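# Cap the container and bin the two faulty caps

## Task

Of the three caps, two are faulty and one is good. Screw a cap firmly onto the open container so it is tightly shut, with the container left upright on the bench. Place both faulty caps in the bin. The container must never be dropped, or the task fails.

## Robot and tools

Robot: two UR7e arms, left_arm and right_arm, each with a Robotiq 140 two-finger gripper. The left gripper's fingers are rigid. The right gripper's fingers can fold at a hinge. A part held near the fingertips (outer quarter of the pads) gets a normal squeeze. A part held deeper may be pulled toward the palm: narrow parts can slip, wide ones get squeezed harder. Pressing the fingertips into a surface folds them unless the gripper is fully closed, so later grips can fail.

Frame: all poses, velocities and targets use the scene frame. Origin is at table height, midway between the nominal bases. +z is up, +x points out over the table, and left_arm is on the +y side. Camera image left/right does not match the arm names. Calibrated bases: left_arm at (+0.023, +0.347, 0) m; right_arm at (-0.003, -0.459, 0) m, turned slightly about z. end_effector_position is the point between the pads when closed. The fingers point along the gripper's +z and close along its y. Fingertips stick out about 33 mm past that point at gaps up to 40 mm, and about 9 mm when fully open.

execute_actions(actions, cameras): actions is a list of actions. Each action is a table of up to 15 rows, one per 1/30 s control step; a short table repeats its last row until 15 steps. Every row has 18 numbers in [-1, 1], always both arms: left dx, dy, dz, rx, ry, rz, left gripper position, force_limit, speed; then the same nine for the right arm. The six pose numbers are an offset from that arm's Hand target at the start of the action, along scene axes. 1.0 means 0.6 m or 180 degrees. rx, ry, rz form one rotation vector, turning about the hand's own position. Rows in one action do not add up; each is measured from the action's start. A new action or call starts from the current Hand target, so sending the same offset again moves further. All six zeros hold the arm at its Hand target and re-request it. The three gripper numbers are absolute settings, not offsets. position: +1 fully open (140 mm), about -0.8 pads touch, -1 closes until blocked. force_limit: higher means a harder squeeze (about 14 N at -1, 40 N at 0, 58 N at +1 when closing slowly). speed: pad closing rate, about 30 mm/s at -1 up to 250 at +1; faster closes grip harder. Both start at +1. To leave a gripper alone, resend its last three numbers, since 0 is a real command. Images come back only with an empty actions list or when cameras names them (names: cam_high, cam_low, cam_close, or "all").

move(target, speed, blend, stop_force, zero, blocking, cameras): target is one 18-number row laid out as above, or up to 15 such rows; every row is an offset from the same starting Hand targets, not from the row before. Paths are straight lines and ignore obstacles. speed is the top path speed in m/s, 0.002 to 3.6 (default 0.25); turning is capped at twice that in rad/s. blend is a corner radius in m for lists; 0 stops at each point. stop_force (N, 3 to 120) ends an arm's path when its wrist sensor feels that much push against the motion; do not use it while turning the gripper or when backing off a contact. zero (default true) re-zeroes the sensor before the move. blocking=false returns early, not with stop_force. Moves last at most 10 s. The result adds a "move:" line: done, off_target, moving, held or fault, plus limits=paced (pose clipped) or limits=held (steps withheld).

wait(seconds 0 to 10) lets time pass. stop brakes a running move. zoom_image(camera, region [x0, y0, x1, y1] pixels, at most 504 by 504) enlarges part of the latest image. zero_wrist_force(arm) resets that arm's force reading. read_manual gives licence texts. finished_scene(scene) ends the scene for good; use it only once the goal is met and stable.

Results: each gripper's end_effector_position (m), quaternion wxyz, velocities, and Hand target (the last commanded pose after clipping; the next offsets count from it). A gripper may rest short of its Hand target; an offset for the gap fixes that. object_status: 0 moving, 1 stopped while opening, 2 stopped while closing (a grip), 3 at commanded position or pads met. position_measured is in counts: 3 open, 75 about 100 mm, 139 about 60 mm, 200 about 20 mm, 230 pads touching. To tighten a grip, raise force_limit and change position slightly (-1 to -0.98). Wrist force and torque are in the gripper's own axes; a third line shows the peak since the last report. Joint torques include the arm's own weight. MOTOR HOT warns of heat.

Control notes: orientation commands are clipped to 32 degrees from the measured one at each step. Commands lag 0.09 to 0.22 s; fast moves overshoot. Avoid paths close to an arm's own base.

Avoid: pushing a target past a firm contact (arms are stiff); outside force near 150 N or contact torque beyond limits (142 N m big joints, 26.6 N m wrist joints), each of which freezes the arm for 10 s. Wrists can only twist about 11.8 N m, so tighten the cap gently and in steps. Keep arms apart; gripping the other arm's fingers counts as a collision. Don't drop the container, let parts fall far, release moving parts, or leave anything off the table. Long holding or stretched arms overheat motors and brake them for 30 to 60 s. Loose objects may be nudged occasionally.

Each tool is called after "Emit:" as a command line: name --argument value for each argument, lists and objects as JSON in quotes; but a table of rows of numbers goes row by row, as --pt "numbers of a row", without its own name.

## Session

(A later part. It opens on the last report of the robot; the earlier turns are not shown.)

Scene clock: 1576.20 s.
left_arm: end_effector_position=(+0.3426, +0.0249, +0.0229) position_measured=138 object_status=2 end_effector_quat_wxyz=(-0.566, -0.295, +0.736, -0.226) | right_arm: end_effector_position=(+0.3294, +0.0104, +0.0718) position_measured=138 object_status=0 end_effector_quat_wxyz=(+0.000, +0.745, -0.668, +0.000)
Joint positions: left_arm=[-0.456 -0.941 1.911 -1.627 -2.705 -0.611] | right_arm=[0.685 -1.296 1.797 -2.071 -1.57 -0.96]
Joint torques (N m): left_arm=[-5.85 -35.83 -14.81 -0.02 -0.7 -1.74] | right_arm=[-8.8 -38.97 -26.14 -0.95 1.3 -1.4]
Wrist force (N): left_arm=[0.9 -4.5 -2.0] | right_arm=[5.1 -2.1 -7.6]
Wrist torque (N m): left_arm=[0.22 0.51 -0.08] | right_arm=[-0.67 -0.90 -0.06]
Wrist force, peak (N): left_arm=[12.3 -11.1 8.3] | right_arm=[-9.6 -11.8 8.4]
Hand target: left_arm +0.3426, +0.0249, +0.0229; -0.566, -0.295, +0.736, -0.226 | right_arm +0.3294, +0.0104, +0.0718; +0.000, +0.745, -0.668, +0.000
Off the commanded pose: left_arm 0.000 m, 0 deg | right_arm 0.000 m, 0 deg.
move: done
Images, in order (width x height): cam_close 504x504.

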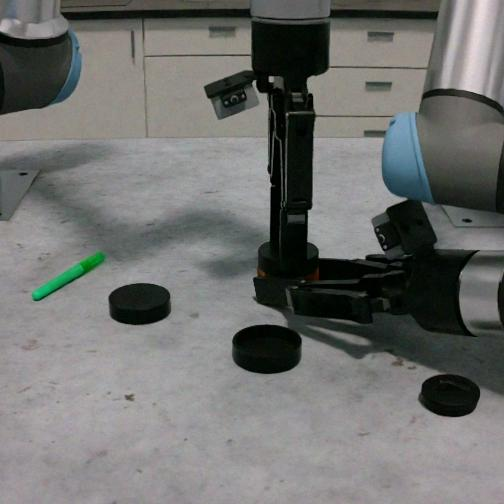

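Emit:
move --pt "0 0 0 0 0 0 -0.98 1 -1 0 0 -0.0013 0 0 -0.5 -1 0 -1" --pt "0 0 0 0 0 0 -0.98 1 -1 0 0 -0.0026 0 0 -0.98 -1 0 -1" --speed 0.5 --blend '[0.001,0]' --cameras '["cam_close"]'

Emit:
zoom_image --camera "cam_close" --region '[230, 190, 350, 310]'

Scene clock: 1590.80 s.
left_arm: end_effector_position=(+0.3426, +0.0249, +0.0229) position_measured=138 object_status=2 end_effector_quat_wxyz=(-0.566, -0.295, +0.736, -0.226) | right_arm: end_effector_position=(+0.3294, +0.0103, +0.0702) position_measured=138 object_status=2 end_effector_quat_wxyz=(+0.000, +0.644, +0.765, +0.000)
Joint positions: left_arm=[-0.456 -0.941 1.911 -1.627 -2.705 -0.611] | right_arm=[0.686 -1.295 1.801 -2.078 -1.571 2.119]
Joint torques (N m): left_arm=[0.82 -34.99 -14.54 -0.22 3.2 -1.8] | right_arm=[7.92 -24.36 -29.65 -0.39 -1.7 2.49]
Wrist force (N): left_arm=[7.1 -6.2 -3.1] | right_arm=[5.9 -2.0 3.1]
Wrist torque (N m): left_arm=[-0.54 0.31 0.11] | right_arm=[-0.49 -0.94 -1.14]
Wrist force, peak (N): left_arm=[12.6 -7.7 -0.2] | right_arm=[18.0 7.0 -19.4]
Hand target: left_arm +0.3426, +0.0249, +0.0229; -0.566, -0.295, +0.736, -0.226 | right_arm +0.3294, +0.0104, +0.0702; +0.000, +0.644, +0.765, +0.000
Off the commanded pose: left_arm 0.000 m, 0 deg | right_arm 0.000 m, 0 deg.
move: done
Images, in order (width x height): cam_close 504x504.

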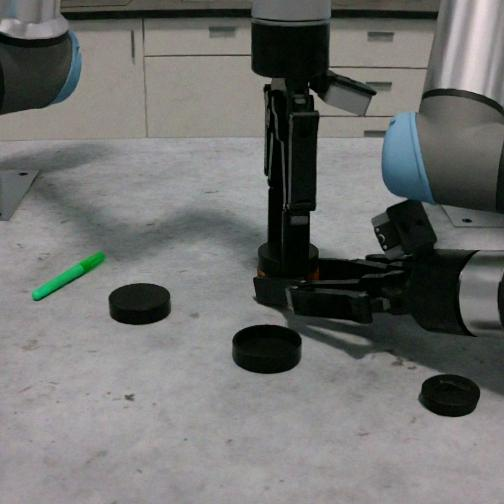

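Scaled by 4.200 from the camera's 504x504 image, which has a finer 720x720 frame.

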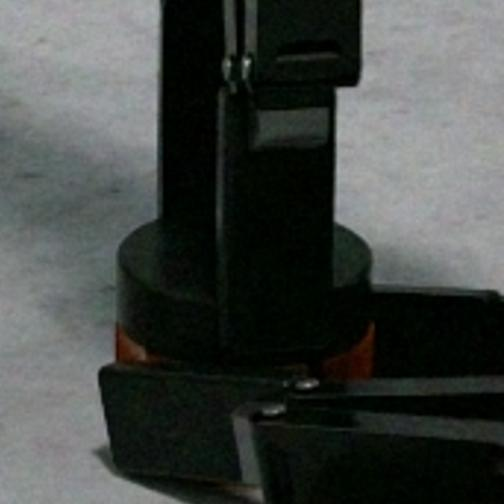

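Emit:
move --pt "0 0 0 0 0 0 -0.98 1 -1 0 0 0 0 0 0 -0.98 1 -1" --pt "0 0 0 0 0 0 -0.98 1 -1 0 0 -0.0003 0 0 -0.25 -0.98 1 -1" --speed 0.3 --cameras '["cam_close"]'

Emit:
zoom_image --camera "cam_close" --region '[230, 190, 350, 310]'

Scene clock: 1604.90 s.
left_arm: end_effector_position=(+0.3426, +0.0249, +0.0229) position_measured=138 object_status=2 end_effector_quat_wxyz=(-0.566, -0.295, +0.736, -0.226) | right_arm: end_effector_position=(+0.3294, +0.0104, +0.0700) position_measured=139 object_status=2 end_effector_quat_wxyz=(+0.001, +0.888, +0.461, +0.000)
Joint positions: left_arm=[-0.456 -0.941 1.911 -1.627 -2.705 -0.611] | right_arm=[0.686 -1.294 1.8 -2.077 -1.572 2.905]
Joint torques (N m): left_arm=[4.81 -34.68 -13.7 -0.21 -1.54 -1.88] | right_arm=[-0.27 -21.95 -33.22 -2.98 -6.23 2.8]
Wrist force (N): left_arm=[0.1 -10.3 -8.3] | right_arm=[0.4 -17.7 0.0]
Wrist torque (N m): left_arm=[-1.02 0.37 -0.09] | right_arm=[-0.05 -0.87 -1.56]
Wrist force, peak (N): left_arm=[0.2 -10.3 -8.4] | right_arm=[0.0 -18.1 0.3]
Hand target: left_arm +0.3426, +0.0249, +0.0229; -0.566, -0.295, +0.736, -0.226 | right_arm +0.3294, +0.0104, +0.0700; +0.001, +0.888, +0.461, +0.000
Off the commanded pose: left_arm 0.000 m, 0 deg | right_arm 0.000 m, 0 deg.
move: done
Images, in order (width x height): cam_close 504x504.

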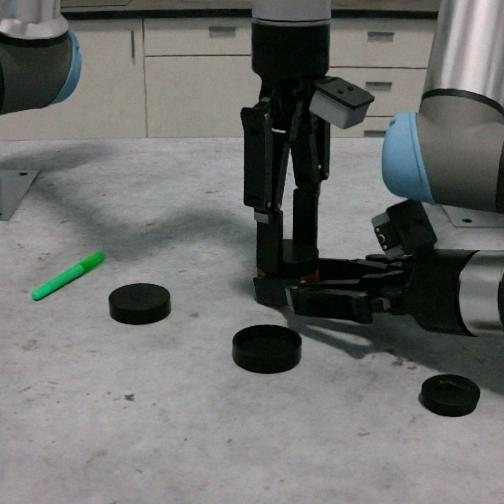

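Scaled by 4.200 from the camera's 504x504 image, which has a finer 720x720 frame.

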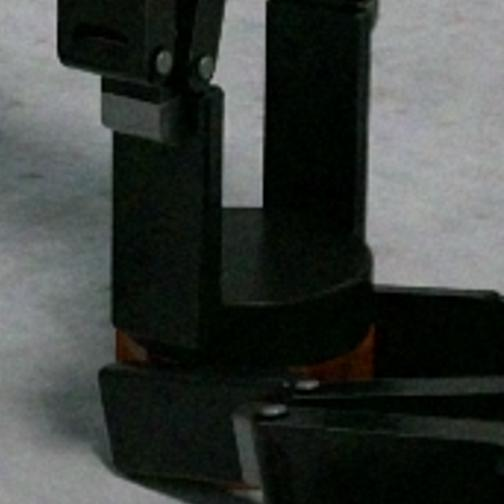

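Emit:
move --pt "0 0 0 0 0 0 -0.98 1 -1 0 0 0 0 0 0 0.1 -1 -0.5" --pt "0 0 0 0 0 0 -0.98 1 -1 0 0 0.1 0 0 0 0.1 -1 -0.5" --speed 0.15 --cameras '["cam_close","cam_low"]'

Emit:
zoom_image --camera "cam_close" --region '[240, 220, 340, 320]'

Emit:
zoom_image --camera "cam_low" --region '[160, 230, 240, 280]'

Scene clock: 1618.60 s.
left_arm: end_effector_position=(+0.3426, +0.0249, +0.0229) position_measured=138 object_status=2 end_effector_quat_wxyz=(-0.566, -0.295, +0.736, -0.226) | right_arm: end_effector_position=(+0.3294, +0.0104, +0.1299) position_measured=117 object_status=3 end_effector_quat_wxyz=(+0.001, +0.888, +0.461, +0.000)
Joint positions: left_arm=[-0.456 -0.941 1.911 -1.627 -2.705 -0.611] | right_arm=[0.686 -1.354 1.709 -1.927 -1.572 2.905]
Joint torques (N m): left_arm=[-5.89 -34.68 -11.14 -0.34 2.44 -1.72] | right_arm=[4.89 -45.97 -33.2 -0.83 -1.23 0.34]
Wrist force (N): left_arm=[3.9 -2.2 -3.5] | right_arm=[5.3 -3.2 3.0]
Wrist torque (N m): left_arm=[0.41 0.18 -0.14] | right_arm=[-0.47 -0.98 -0.17]
Wrist force, peak (N): left_arm=[0.0 -10.5 -8.1] | right_arm=[0.1 -18.2 -0.2]
Hand target: left_arm +0.3426, +0.0249, +0.0229; -0.566, -0.295, +0.736, -0.226 | right_arm +0.3294, +0.0104, +0.1300; +0.001, +0.888, +0.461, +0.000
Off the commanded pose: left_arm 0.000 m, 0 deg | right_arm 0.000 m, 0 deg.
move: done
Images, in order (width x height): cam_low 504x504, cam_close 504x504.

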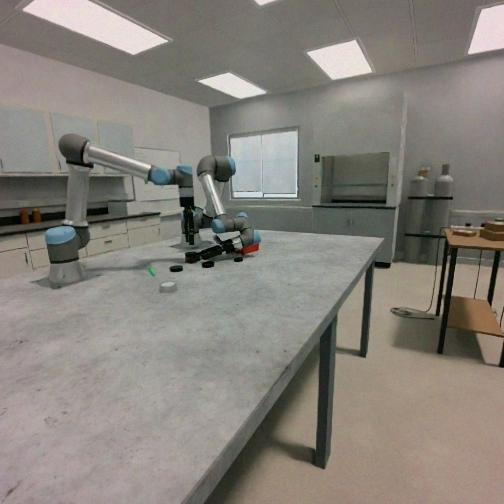

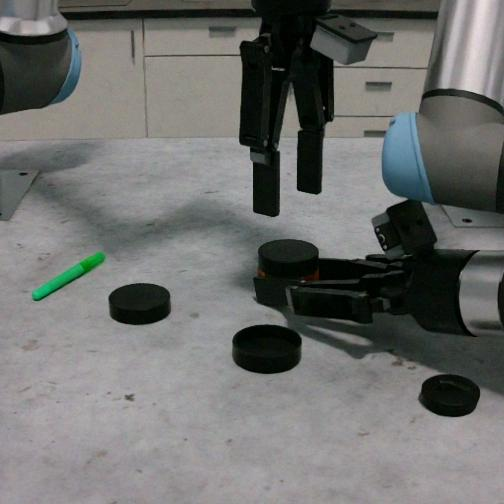

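Scaled by 5.040 from the camera's 504x504 image, which has a finer 720x720 frame.

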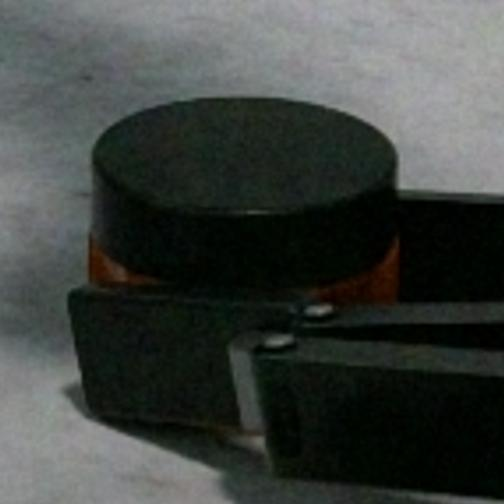

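Scaled by 6.300 from the camera's 504x504 image, which has a finer 720x720 frame.

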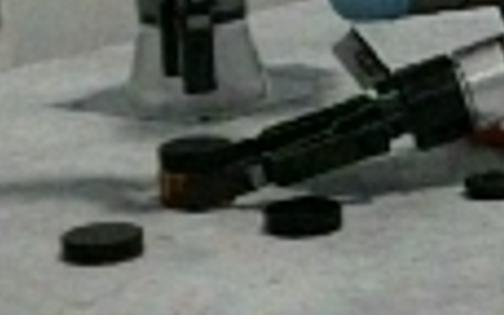

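Emit:
move --pt "0 0 0 0 0 0 0.41 -1 -1 0 0 0.1 0 0 0 0.1 -1 -0.5" --pt "0 0 0 0 0 0 0.41 -1 -1 0 -0.7667 0.2833 0 0 0 0.1 -1 -0.5" --pt "0 0 0.2 0 0 0 0.41 -1 -1 0 -0.7667 0.2833 0 0 0 0.1 -1 -0.5" --speed '[0.2,0.5,0.2]' --blend '[0.02,0,0]' --cameras '["cam_close","cam_high"]'

Emit:
zoom_image --camera "cam_close" --region '[220, 210, 340, 330]'

Emit:
zoom_image --camera "cam_high" --region '[330, 130, 440, 220]'

Scene clock: 1671.00 s.
left_arm: end_effector_position=(+0.3426, +0.0249, +0.1428) position_measured=77 object_status=3 end_effector_quat_wxyz=(-0.566, -0.295, +0.736, -0.226) | right_arm: end_effector_position=(+0.3294, -0.4497, +0.3000) position_measured=117 object_status=3 end_effector_quat_wxyz=(+0.001, +0.888, +0.461, +0.000)
Joint positions: left_arm=[-0.456 -1.16 1.851 -1.348 -2.705 -0.611] | right_arm=[-0.421 -2.015 1.849 -1.406 -1.571 1.798]
Joint torques (N m): left_arm=[7.46 -40.1 -23.82 0.88 0.95 2.42] | right_arm=[-8.02 6.14 -33.44 -0.9 1.59 -1.42]
Wrist force (N): left_arm=[-0.6 0.1 -1.4] | right_arm=[5.8 -3.2 2.7]
Wrist torque (N m): left_arm=[0.36 -0.02 -0.31] | right_arm=[-0.45 -1.07 -0.05]
Wrist force, peak (N): left_arm=[4.4 -2.2 -3.4] | right_arm=[7.7 -4.3 3.3]
Hand target: left_arm +0.3426, +0.0249, +0.1429; -0.566, -0.295, +0.736, -0.226 | right_arm +0.3294, -0.4497, +0.3000; +0.001, +0.888, +0.461, +0.000
Off the commanded pose: left_arm 0.000 m, 0 deg | right_arm 0.000 m, 0 deg.
move: done; blend cut to 0 m at target 1
Images, in order (width x height): cam_high 504x504, cam_close 504x504.

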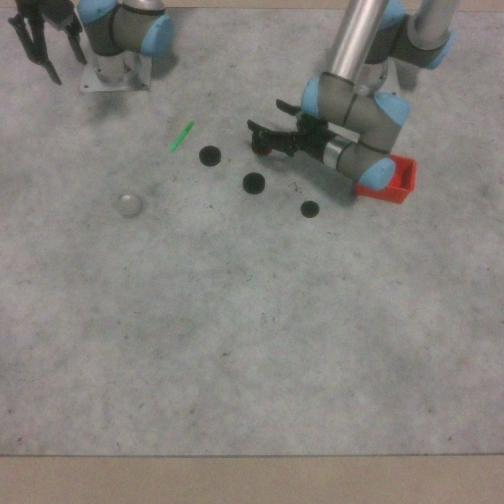

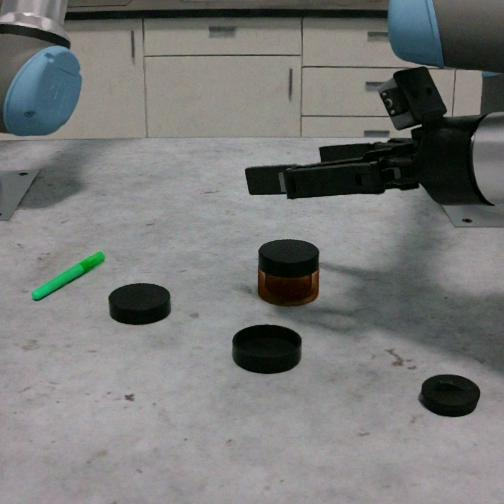

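Scaled by 4.200 from the camera's 504x504 image, which has a finer 720x720 frame.

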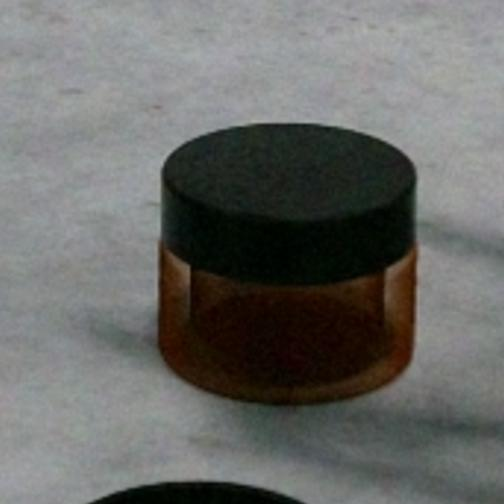

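Scaled by 4.582 from the camera's 504x504 image, which has a finer 720x720 frame.

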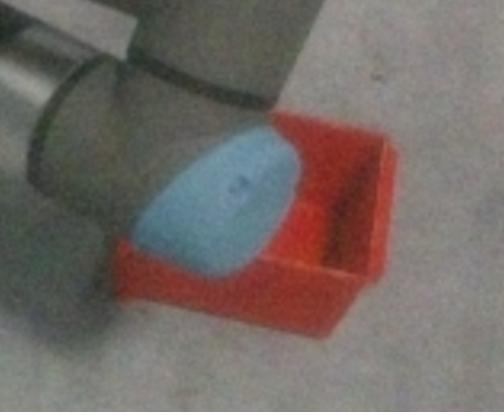

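Emit:
move --pt "0.0407 -0.2698 0.095 0.2656 -0.321 -0.0376 0.25 -1 0 0 0 0 0 0 0 0.1 -1 -0.5" --pt "0.0407 -0.2698 -0.1 0.2656 -0.321 -0.0376 0.25 -1 0 0 0 0 0 0 0 0.1 -1 -0.5" --speed '[0.5,0.2]' --cameras '["cam_close","cam_high"]'

Emit:
zoom_image --camera "cam_close" --region '[60, 190, 220, 350]'

Emit:
zoom_image --camera "cam_high" --region '[150, 100, 270, 220]'

Scene clock: 1685.73 s.
left_arm: end_effector_position=(+0.3670, -0.1370, +0.0831) position_measured=98 object_status=3 end_effector_quat_wxyz=(-0.001, -0.306, +0.952, +0.000) | right_arm: end_effector_position=(+0.3294, -0.4497, +0.3000) position_measured=117 object_status=3 end_effector_quat_wxyz=(+0.001, +0.888, +0.461, +0.000)
Joint positions: left_arm=[-1.178 -1.266 1.725 -2.03 -1.573 -1.802] | right_arm=[-0.421 -2.015 1.849 -1.406 -1.571 1.798]
Joint torques (N m): left_arm=[7.57 -30.09 -13.28 -4.57 2.36 1.97] | right_arm=[-7.84 4.19 -33.33 -0.85 1.76 -1.27]
Wrist force (N): left_arm=[2.0 2.1 0.3] | right_arm=[5.7 -3.0 2.6]
Wrist torque (N m): left_arm=[0.69 -0.39 0.08] | right_arm=[-0.40 -1.07 -0.05]
Wrist force, peak (N): left_arm=[3.5 1.6 0.3] | right_arm=[5.8 -3.3 3.0]
Hand target: left_arm +0.3670, -0.1370, +0.0829; -0.001, -0.306, +0.952, +0.000 | right_arm +0.3294, -0.4497, +0.3000; +0.001, +0.888, +0.461, +0.000
Off the commanded pose: left_arm 0.000 m, 0 deg | right_arm 0.000 m, 0 deg.
move: done
Images, in order (width x height): cam_high 504x504, cam_close 504x504.

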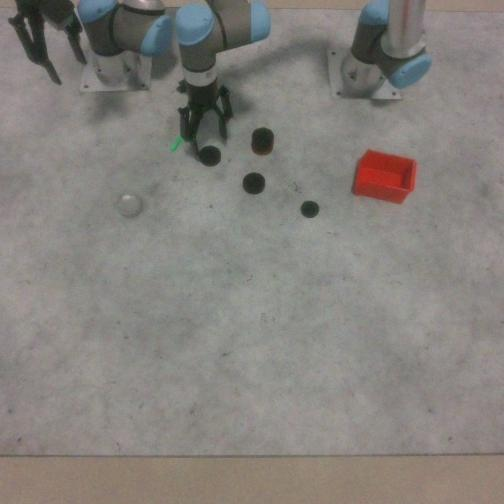

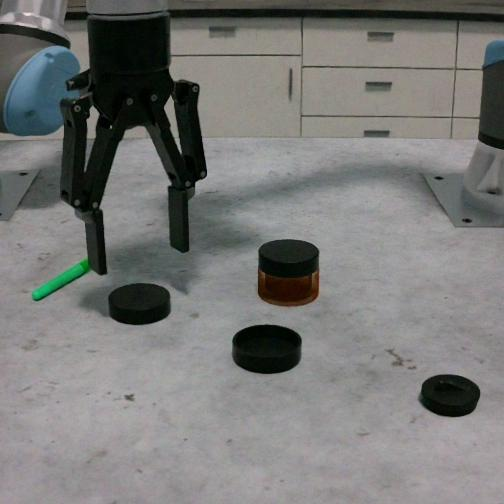

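Scaled by 3.150 from the camera's 504x504 image, which has a finer 720x720 frame.

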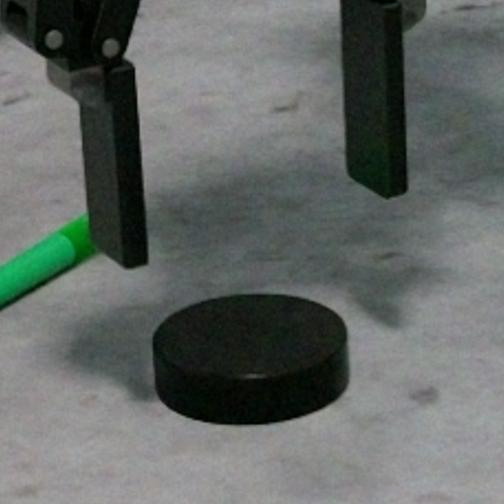

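Scaled by 4.200 from the camera's 504x504 image, which has a finer 720x720 frame.

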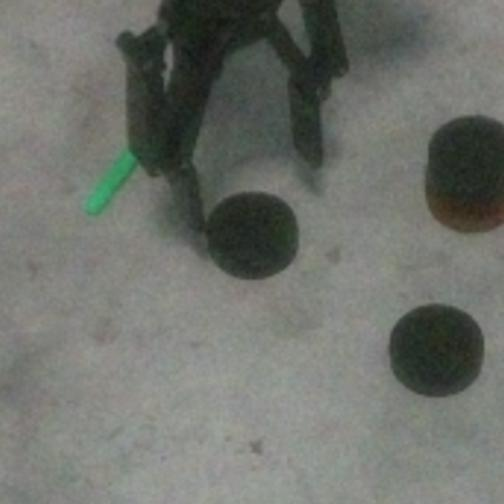

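Emit:
move --pt "0 0 -0.0833 0 0 0 0.25 -1 0 0 0 0 0 0 0 0.1 -1 -0.5" --pt "0 0 -0.0833 0 0 0 -1 -1 -1 0 0 0 0 0 0 0.1 -1 -0.5" --pt "0 0 0.15 0 0 0 -1 -1 -1 0 0 0 0 0 0 0.1 -1 -0.5" --pt "0.1333 0.8 0.228 0 0 -0.281 -1 -1 -1 0 0 0 0 0 0 0.1 -1 -0.5" --speed '[0.15,0.1,0.2,0.5]' --blend '[0,0,0.03,0]' --cameras '["all"]'

Emit:
zoom_image --camera "cam_high" --region '[330, 80, 450, 220]'

Emit:
zoom_image --camera "cam_low" --region '[190, 190, 300, 280]'

Scene clock: 1712.60 s.
left_arm: end_effector_position=(+0.4470, +0.3430, +0.2197) position_measured=136 object_status=2 end_effector_quat_wxyz=(-0.001, +0.130, +0.992, +0.000) | right_arm: end_effector_position=(+0.3294, -0.4497, +0.3000) position_measured=117 object_status=3 end_effector_quat_wxyz=(+0.001, +0.888, +0.461, +0.000)
Joint positions: left_arm=[-0.329 -1.775 1.897 -1.691 -1.571 -0.071] | right_arm=[-0.421 -2.015 1.849 -1.406 -1.571 1.798]
Joint torques (N m): left_arm=[6.6 -7.61 -28.94 -1.42 -1.74 2.24] | right_arm=[-9.33 3.91 -32.35 -0.87 1.85 -1.42]
Wrist force (N): left_arm=[1.6 2.4 0.7] | right_arm=[5.8 -2.7 2.5]
Wrist torque (N m): left_arm=[0.71 -0.28 -0.06] | right_arm=[-0.35 -1.08 -0.05]
Wrist force, peak (N): left_arm=[1.7 3.1 -7.5] | right_arm=[6.0 -3.1 3.0]
Hand target: left_arm +0.4470, +0.3430, +0.2197; -0.001, +0.130, +0.992, +0.000 | right_arm +0.3294, -0.4497, +0.3000; +0.001, +0.888, +0.461, +0.000
Off the commanded pose: left_arm 0.000 m, 0 deg | right_arm 0.000 m, 0 deg.
move: done

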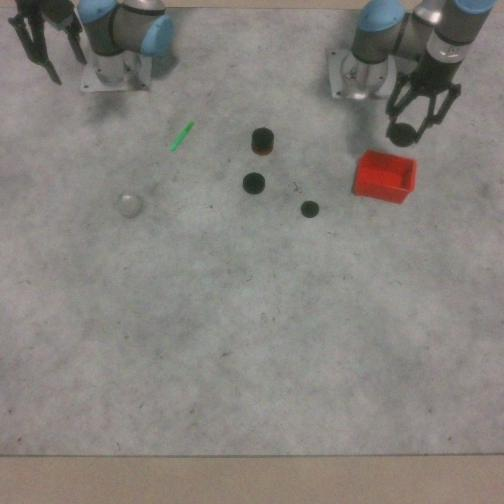

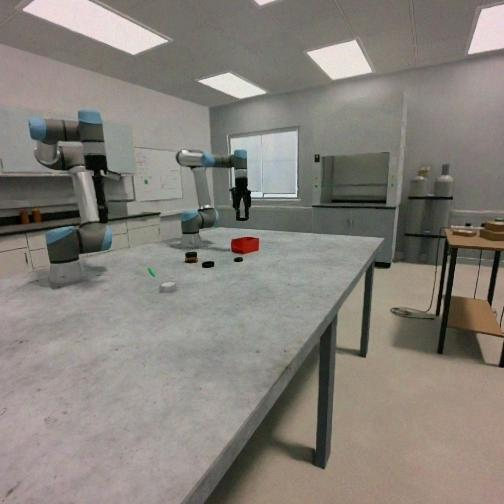

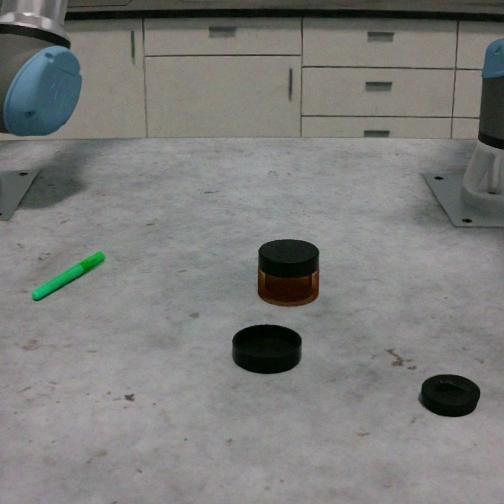

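Scaled by 3.600 from the camera's 504x504 image, which has a finer 720x720 frame.

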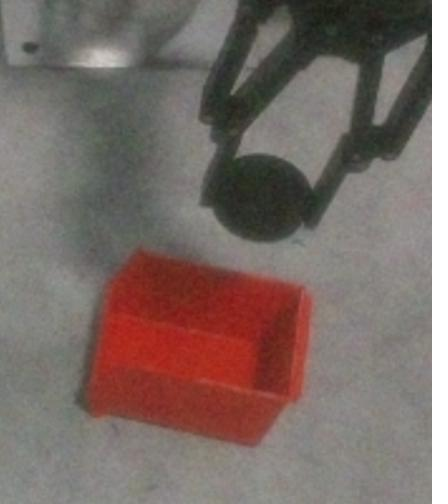

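Scaled by 4.582 from the camera's 504x504 image, which has a finer 720x720 frame.

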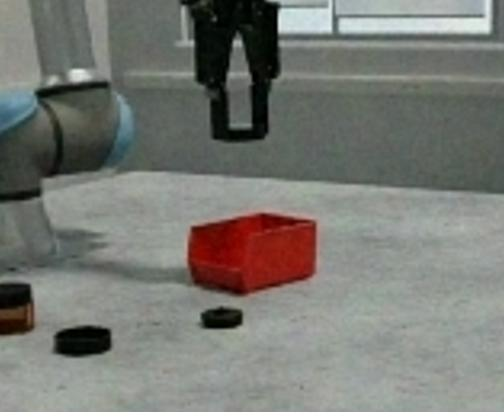

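Emit:
move --target '[0,0,-0.2083,0,0,0,-1,-1,-1,0,0,0,0,0,0,0.1,-1,-0.5]' --speed 0.2 --cameras '["cam_high","cam_low"]'

Emit:
zoom_image --camera "cam_high" --region '[330, 80, 450, 220]'

Emit:
zoom_image --camera "cam_low" --region '[190, 190, 300, 280]'

Scene clock: 1729.87 s.
left_arm: end_effector_position=(+0.4470, +0.3430, +0.0949) position_measured=136 object_status=2 end_effector_quat_wxyz=(-0.001, +0.130, +0.992, +0.000) | right_arm: end_effector_position=(+0.3294, -0.4497, +0.3000) position_measured=117 object_status=3 end_effector_quat_wxyz=(+0.001, +0.888, +0.461, +0.000)
Joint positions: left_arm=[-0.329 -1.679 2.153 -2.042 -1.571 -0.07] | right_arm=[-0.421 -2.015 1.849 -1.406 -1.571 1.798]
Joint torques (N m): left_arm=[7.81 -9.85 -13.69 -4.26 2.29 2.39] | right_arm=[-9.38 3.64 -33.51 -0.73 1.79 -1.23]
Wrist force (N): left_arm=[2.3 2.4 0.1] | right_arm=[5.8 -3.1 2.7]
Wrist torque (N m): left_arm=[0.70 -0.43 -0.07] | right_arm=[-0.44 -1.08 -0.05]
Wrist force, peak (N): left_arm=[2.3 2.4 1.6] | right_arm=[6.2 -3.0 2.8]
Hand target: left_arm +0.4470, +0.3430, +0.0947; -0.001, +0.130, +0.992, +0.000 | right_arm +0.3294, -0.4497, +0.3000; +0.001, +0.888, +0.461, +0.000
Off the commanded pose: left_arm 0.000 m, 0 deg | right_arm 0.000 m, 0 deg.
move: done
Images, in order (width x height): cam_high 504x504, cam_low 504x504.

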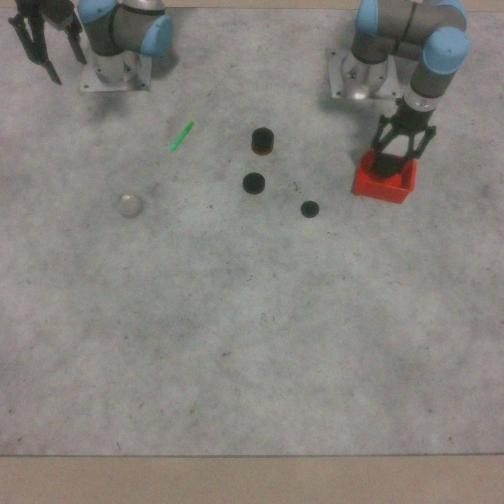

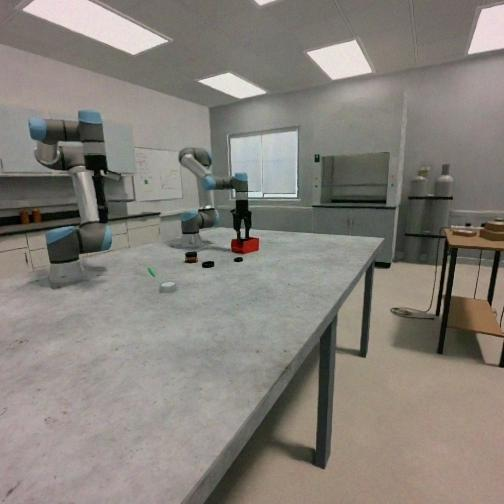

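Scaled by 3.600 from the camera's 504x504 image, which has a finer 720x720 frame.

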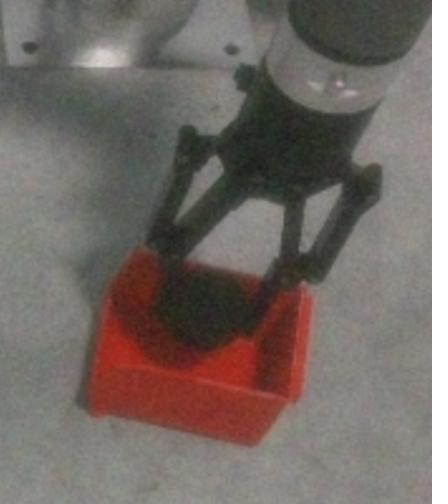

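Scaled by 4.582 from the camera's 504x504 image, which has a finer 720x720 frame.

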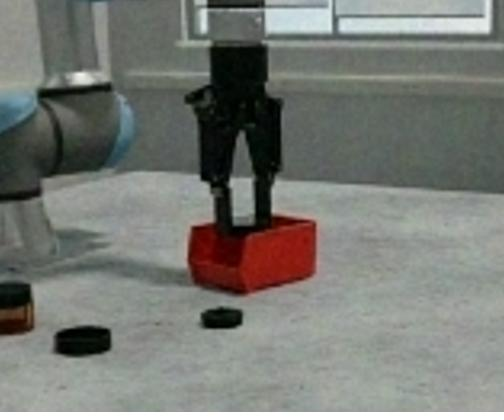

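Emit:
move --pt "-0.0067 -0.0243 -0.01 0 0 0 -1 -1 -1 0 0 0 0 0 0 0.1 -1 -0.5" --pt "-0.0067 -0.0243 -0.0733 0 0 0 -1 -1 -1 0 0 0 0 0 0 0.1 -1 -0.5" --speed '[0.08,0.05]' --stop_force 12 --cameras '["cam_high","cam_low"]'

Emit:
zoom_image --camera "cam_high" --region '[330, 80, 450, 220]'

Scene clock: 1746.70 s.
left_arm: end_effector_position=(+0.4430, +0.3284, +0.0508) position_measured=136 object_status=2 end_effector_quat_wxyz=(-0.001, +0.130, +0.992, +0.000) | right_arm: end_effector_position=(+0.3294, -0.4497, +0.3000) position_measured=117 object_status=3 end_effector_quat_wxyz=(+0.001, +0.888, +0.461, +0.000)
Joint positions: left_arm=[-0.367 -1.623 2.233 -2.18 -1.571 -0.108] | right_arm=[-0.421 -2.015 1.849 -1.406 -1.571 1.798]
Joint torques (N m): left_arm=[8.15 -11.17 -13.57 -4.54 2.06 2.11] | right_arm=[-9.54 5.15 -33.47 -0.84 1.39 -1.43]
Wrist force (N): left_arm=[2.5 2.7 0.3] | right_arm=[5.6 -3.1 2.7]
Wrist torque (N m): left_arm=[0.77 -0.48 0.05] | right_arm=[-0.44 -1.04 -0.05]
Wrist force, peak (N): left_arm=[3.0 2.3 0.4] | right_arm=[6.0 -3.3 2.8]
Hand target: left_arm +0.4430, +0.3284, +0.0508; -0.001, +0.130, +0.992, +0.000 | right_arm +0.3294, -0.4497, +0.3000; +0.001, +0.888, +0.461, +0.000
Off the commanded pose: left_arm 0.000 m, 0 deg | right_arm 0.000 m, 0 deg.
move: done
Images, in order (width x height): cam_high 504x504, cam_low 504x504.

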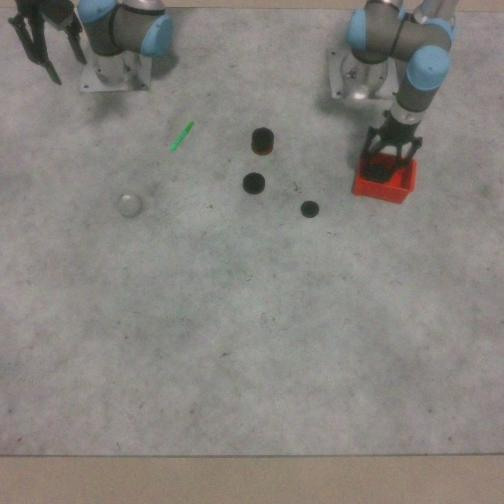

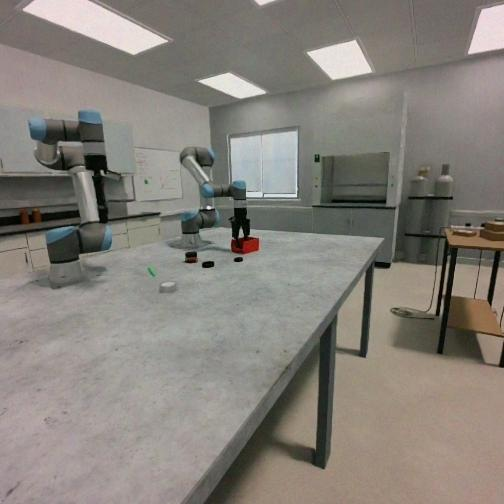

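Scaled by 3.600 from the camera's 504x504 image, which has a finer 720x720 frame.

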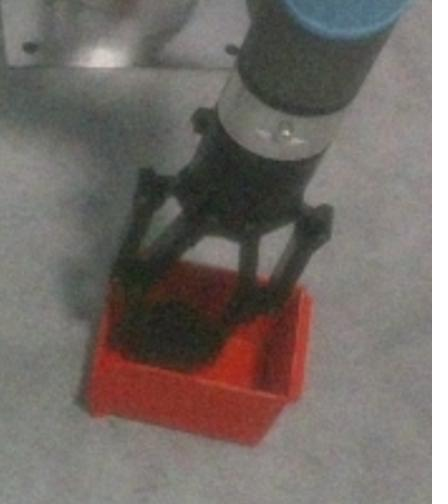

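Emit:
move --target '[0,0,-0.02,0,0,0,-1,-1,-1,0,0,0,0,0,0,0.1,-1,-0.5]' --speed 0.02 --stop_force 6

Emit:
move --pt "0 0 0 0 0 0 0.1 -1 -1 0 0 0 0 0 0 0.1 -1 -0.5" --pt "0 0 0.25 0 0 0 0.1 -1 -1 0 0 0 0 0 0 0.1 -1 -0.5" --speed 0.2 --cameras '["cam_high","cam_low"]'

Emit:
zoom_image --camera "cam_high" --region '[330, 80, 450, 220]'

Scene clock: 1756.90 s.
left_arm: end_effector_position=(+0.4430, +0.3284, +0.0388) position_measured=136 object_status=2 end_effector_quat_wxyz=(-0.001, +0.130, +0.992, +0.000) | right_arm: end_effector_position=(+0.3294, -0.4497, +0.3000) position_measured=117 object_status=3 end_effector_quat_wxyz=(+0.001, +0.888, +0.461, +0.000)
Joint positions: left_arm=[-0.367 -1.602 2.251 -2.219 -1.571 -0.108] | right_arm=[-0.421 -2.015 1.849 -1.406 -1.571 1.798]
Joint torques (N m): left_arm=[4.48 -10.81 -12.37 -4.53 1.89 1.41] | right_arm=[-9.81 3.43 -33.2 -0.99 1.79 -1.19]
Wrist force (N): left_arm=[2.6 2.0 0.3] | right_arm=[5.8 -3.3 2.7]
Wrist torque (N m): left_arm=[0.60 -0.51 0.08] | right_arm=[-0.47 -1.09 -0.05]
Wrist force, peak (N): left_arm=[3.0 2.6 0.2] | right_arm=[6.0 -3.2 2.8]
Hand target: left_arm +0.4430, +0.3284, +0.0388; -0.001, +0.130, +0.992, +0.000 | right_arm +0.3294, -0.4497, +0.3000; +0.001, +0.888, +0.461, +0.000
Off the commanded pose: left_arm 0.000 m, 0 deg | right_arm 0.000 m, 0 deg.
move: done

Scene clock: 1759.13 s.
left_arm: end_effector_position=(+0.4430, +0.3284, +0.1887) position_measured=117 object_status=3 end_effector_quat_wxyz=(-0.001, +0.130, +0.992, +0.000) | right_arm: end_effector_position=(+0.3294, -0.4497, +0.3000) position_measured=117 object_status=3 end_effector_quat_wxyz=(+0.001, +0.888, +0.461, +0.000)
Joint positions: left_arm=[-0.367 -1.772 1.975 -1.772 -1.571 -0.108] | right_arm=[-0.421 -2.015 1.849 -1.406 -1.571 1.798]
Joint torques (N m): left_arm=[-6.06 -19.76 -30.2 -1.31 -1.71 -2.65] | right_arm=[-7.55 3.05 -33.55 -0.65 1.69 -1.25]
Wrist force (N): left_arm=[2.2 2.4 0.2] | right_arm=[5.6 -2.8 2.5]
Wrist torque (N m): left_arm=[0.72 -0.40 0.07] | right_arm=[-0.38 -1.03 -0.05]
Wrist force, peak (N): left_arm=[3.0 2.6 0.5] | right_arm=[6.2 -3.1 2.4]
Hand target: left_arm +0.4430, +0.3284, +0.1888; -0.001, +0.130, +0.992, +0.000 | right_arm +0.3294, -0.4497, +0.3000; +0.001, +0.888, +0.461, +0.000
Off the commanded pose: left_arm 0.000 m, 0 deg | right_arm 0.000 m, 0 deg.
move: done
Images, in order (width x height): cam_high 504x504, cam_low 504x504.

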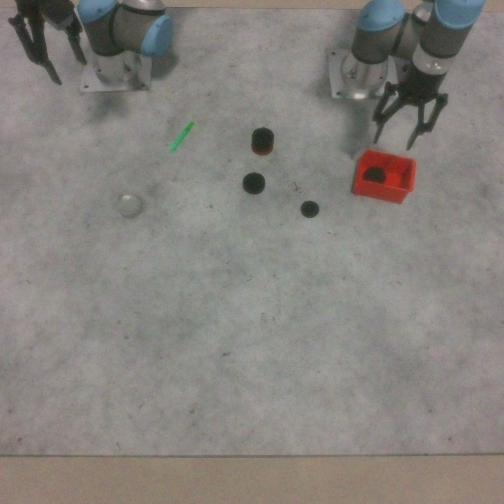

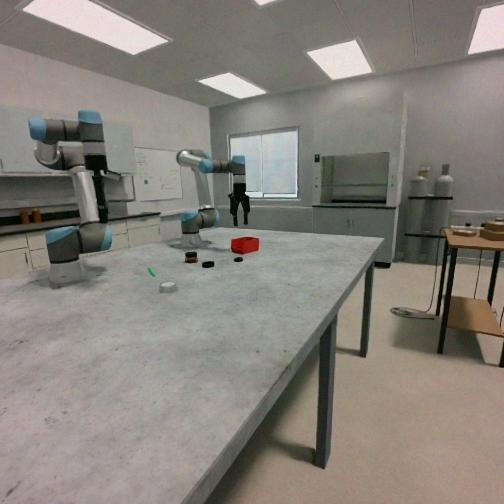

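Scaled by 3.600 from the camera's 504x504 image, which has a finer 720x720 frame.

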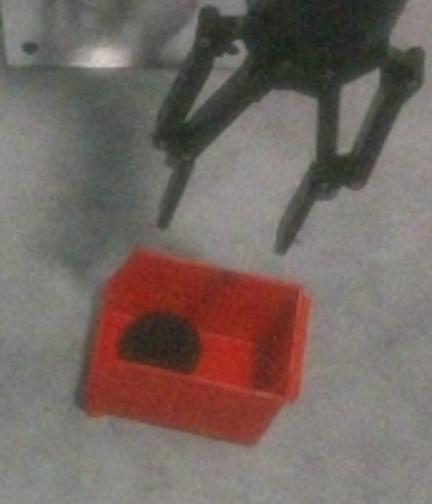

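Emit:
move --pt "0.0283 -0.5673 -0.148 0 0 0 0.25 -1 0 0 0 0 0 0 0 0.1 -1 -0.5" --pt "0.0283 -0.5673 -0.2597 0 0 0 0.25 -1 0 0 0 0 0 0 0 0.1 -1 -0.5" --speed '[0.4,0.15]' --cameras '["cam_close"]'

Emit:
zoom_image --camera "cam_close" --region '[200, 250, 360, 410]'

Scene clock: 1782.33 s.
left_arm: end_effector_position=(+0.4599, -0.0120, +0.0331) position_measured=98 object_status=3 end_effector_quat_wxyz=(-0.001, +0.130, +0.992, +0.000) | right_arm: end_effector_position=(+0.3294, -0.4497, +0.3000) position_measured=117 object_status=3 end_effector_quat_wxyz=(+0.001, +0.888, +0.461, +0.000)
Joint positions: left_arm=[-0.925 -1.265 1.871 -2.175 -1.572 -0.666] | right_arm=[-0.421 -2.015 1.849 -1.406 -1.571 1.798]
Joint torques (N m): left_arm=[8.2 -25.97 -12.95 -4.68 -0.77 2.21] | right_arm=[-8.23 3.17 -32.63 -1.01 1.63 -1.13]
Wrist force (N): left_arm=[2.0 2.5 0.1] | right_arm=[5.6 -3.1 2.8]
Wrist torque (N m): left_arm=[0.73 -0.39 0.05] | right_arm=[-0.42 -1.03 -0.05]
Wrist force, peak (N): left_arm=[3.1 4.0 -0.4] | right_arm=[6.2 -3.1 2.8]
Hand target: left_arm +0.4600, -0.0120, +0.0329; -0.001, +0.130, +0.992, +0.000 | right_arm +0.3294, -0.4497, +0.3000; +0.001, +0.888, +0.461, +0.000
Off the commanded pose: left_arm 0.000 m, 0 deg | right_arm 0.000 m, 0 deg.
move: done
Images, in order (width x height): cam_close 504x504.

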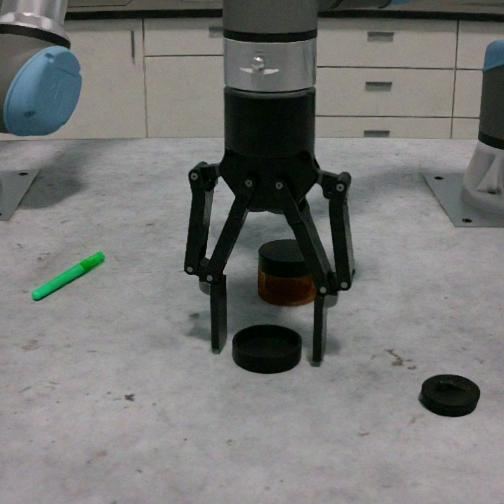

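Scaled by 3.150 from the camera's 504x504 image, which has a finer 720x720 frame.

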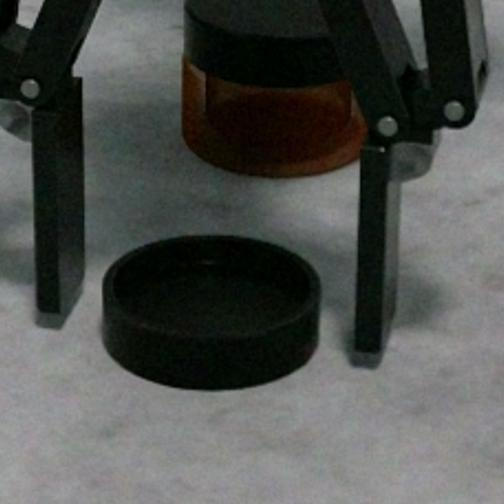

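Emit:
move --pt "0 0 0 0 0 0 -1 -1 -1 0 0 0 0 0 0 0.1 -1 -0.5" --pt "0 0 0.195 0 0 0 -1 -1 -1 0 0 0 0 0 0 0.1 -1 -0.5" --pt "-0.02 0.6 0.195 0 0 0 -1 -1 -1 0 0 0 0 0 0 0.1 -1 -0.5" --speed '[0.1,0.25,0.4]' --blend '[0,0.03,0]' --cameras '["cam_high","cam_low"]'

Emit:
zoom_image --camera "cam_high" --region '[330, 80, 450, 220]'

Scene clock: 1796.17 s.
left_arm: end_effector_position=(+0.4479, +0.3479, +0.1499) position_measured=136 object_status=2 end_effector_quat_wxyz=(-0.001, +0.130, +0.992, +0.000) end_effector_velocity=(+0.000, +0.002, +0.000) end_effector_angular_velocity=(-0.001, +0.002, +0.001) | right_arm: end_effector_position=(+0.3294, -0.4497, +0.3000) position_measured=117 object_status=3 end_effector_quat_wxyz=(+0.001, +0.888, +0.461, +0.000)
Joint positions: left_arm=[-0.317 -1.734 2.047 -1.882 -1.571 -0.058] | right_arm=[-0.421 -2.015 1.849 -1.406 -1.571 1.798]
Joint velocities: left_arm=[0.005 0.001 -0.001 0 -0.001 0.004] | right_arm=[within noise]
Joint torques (N m): left_arm=[7.59 -9.41 -28.34 -1.3 -1.84 2.42] | right_arm=[-9.49 3.89 -33.49 -0.67 1.52 -0.95]
Wrist force (N): left_arm=[1.8 2.1 0.5] | right_arm=[5.8 -3.3 2.5]
Wrist torque (N m): left_arm=[0.62 -0.37 -0.09] | right_arm=[-0.48 -1.07 -0.06]
Wrist force, peak (N): left_arm=[3.4 3.2 -7.6] | right_arm=[6.2 -3.1 2.8]
Hand target: left_arm +0.4480, +0.3480, +0.1499; -0.001, +0.130, +0.992, +0.000 | right_arm +0.3294, -0.4497, +0.3000; +0.001, +0.888, +0.461, +0.000
Off the commanded pose: left_arm 0.000 m, 0 deg | right_arm 0.000 m, 0 deg.
move: done
Images, in order (width x height): cam_high 504x504, cam_low 504x504.

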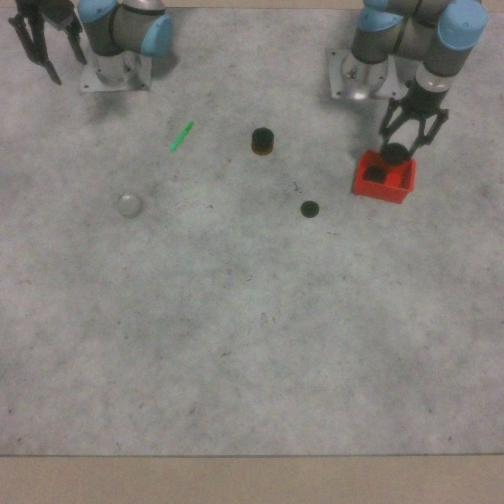

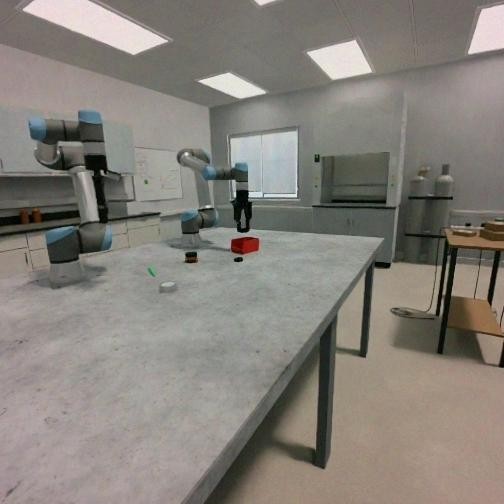

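Scaled by 3.600 from the camera's 504x504 image, which has a finer 720x720 frame.

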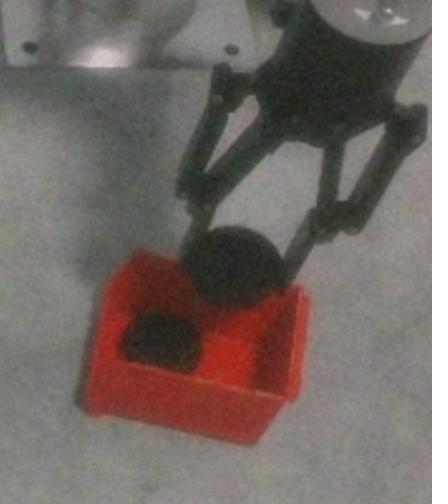

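Emit:
move --pt "0.005 -0.013 -0.06 0 0 0 -1 -1 -1 0 0 0 0 0 0 0.1 -1 -0.5" --pt "0.005 -0.013 -0.142 0 0 0 -1 -1 -1 0 0 0 0 0 0 0.1 -1 -0.5" --speed '[0.12,0.04]' --stop_force 10 --cameras '["cam_high","cam_low"]'

Emit:
zoom_image --camera "cam_high" --region '[330, 80, 450, 220]'

Scene clock: 1806.03 s.
left_arm: end_effector_position=(+0.4510, +0.3402, +0.0647) position_measured=136 object_status=2 end_effector_quat_wxyz=(-0.001, +0.130, +0.992, +0.000) | right_arm: end_effector_position=(+0.3294, -0.4497, +0.3000) position_measured=117 object_status=3 end_effector_quat_wxyz=(+0.001, +0.888, +0.461, +0.000)
Joint positions: left_arm=[-0.332 -1.626 2.194 -2.137 -1.571 -0.073] | right_arm=[-0.421 -2.015 1.849 -1.406 -1.571 1.798]
Joint torques (N m): left_arm=[7.57 -11.65 -14.15 -4.54 1.72 1.92] | right_arm=[-8.8 2.59 -32.94 -0.85 1.45 -1.01]
Wrist force (N): left_arm=[2.4 2.2 0.4] | right_arm=[5.5 -2.8 2.8]
Wrist torque (N m): left_arm=[0.67 -0.45 0.09] | right_arm=[-0.37 -1.01 -0.05]
Wrist force, peak (N): left_arm=[2.6 2.7 0.5] | right_arm=[5.9 -3.3 2.7]
Hand target: left_arm +0.4510, +0.3402, +0.0647; -0.001, +0.130, +0.992, +0.000 | right_arm +0.3294, -0.4497, +0.3000; +0.001, +0.888, +0.461, +0.000
Off the commanded pose: left_arm 0.000 m, 0 deg | right_arm 0.000 m, 0 deg.
move: done
Images, in order (width x height): cam_high 504x504, cam_low 504x504.

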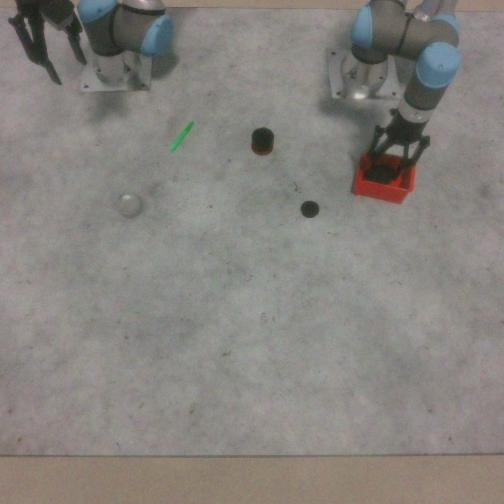

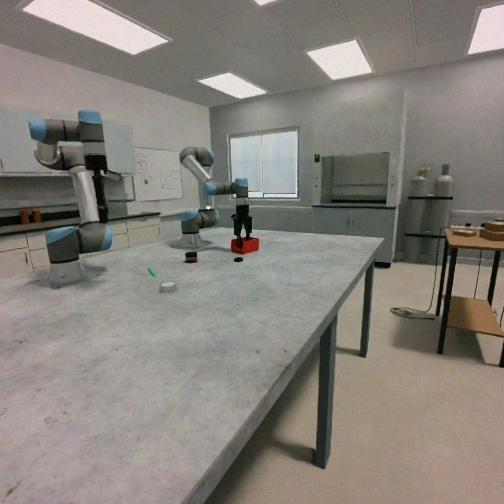

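Scaled by 3.600 from the camera's 504x504 image, which has a finer 720x720 frame.

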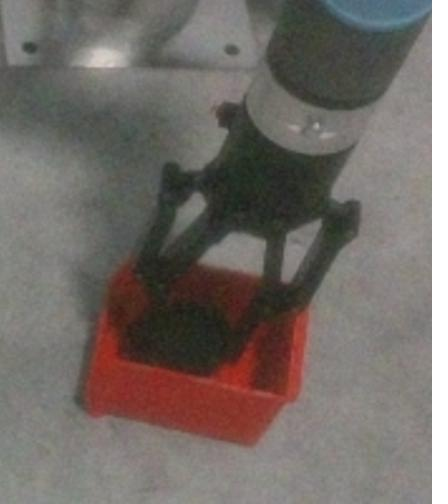

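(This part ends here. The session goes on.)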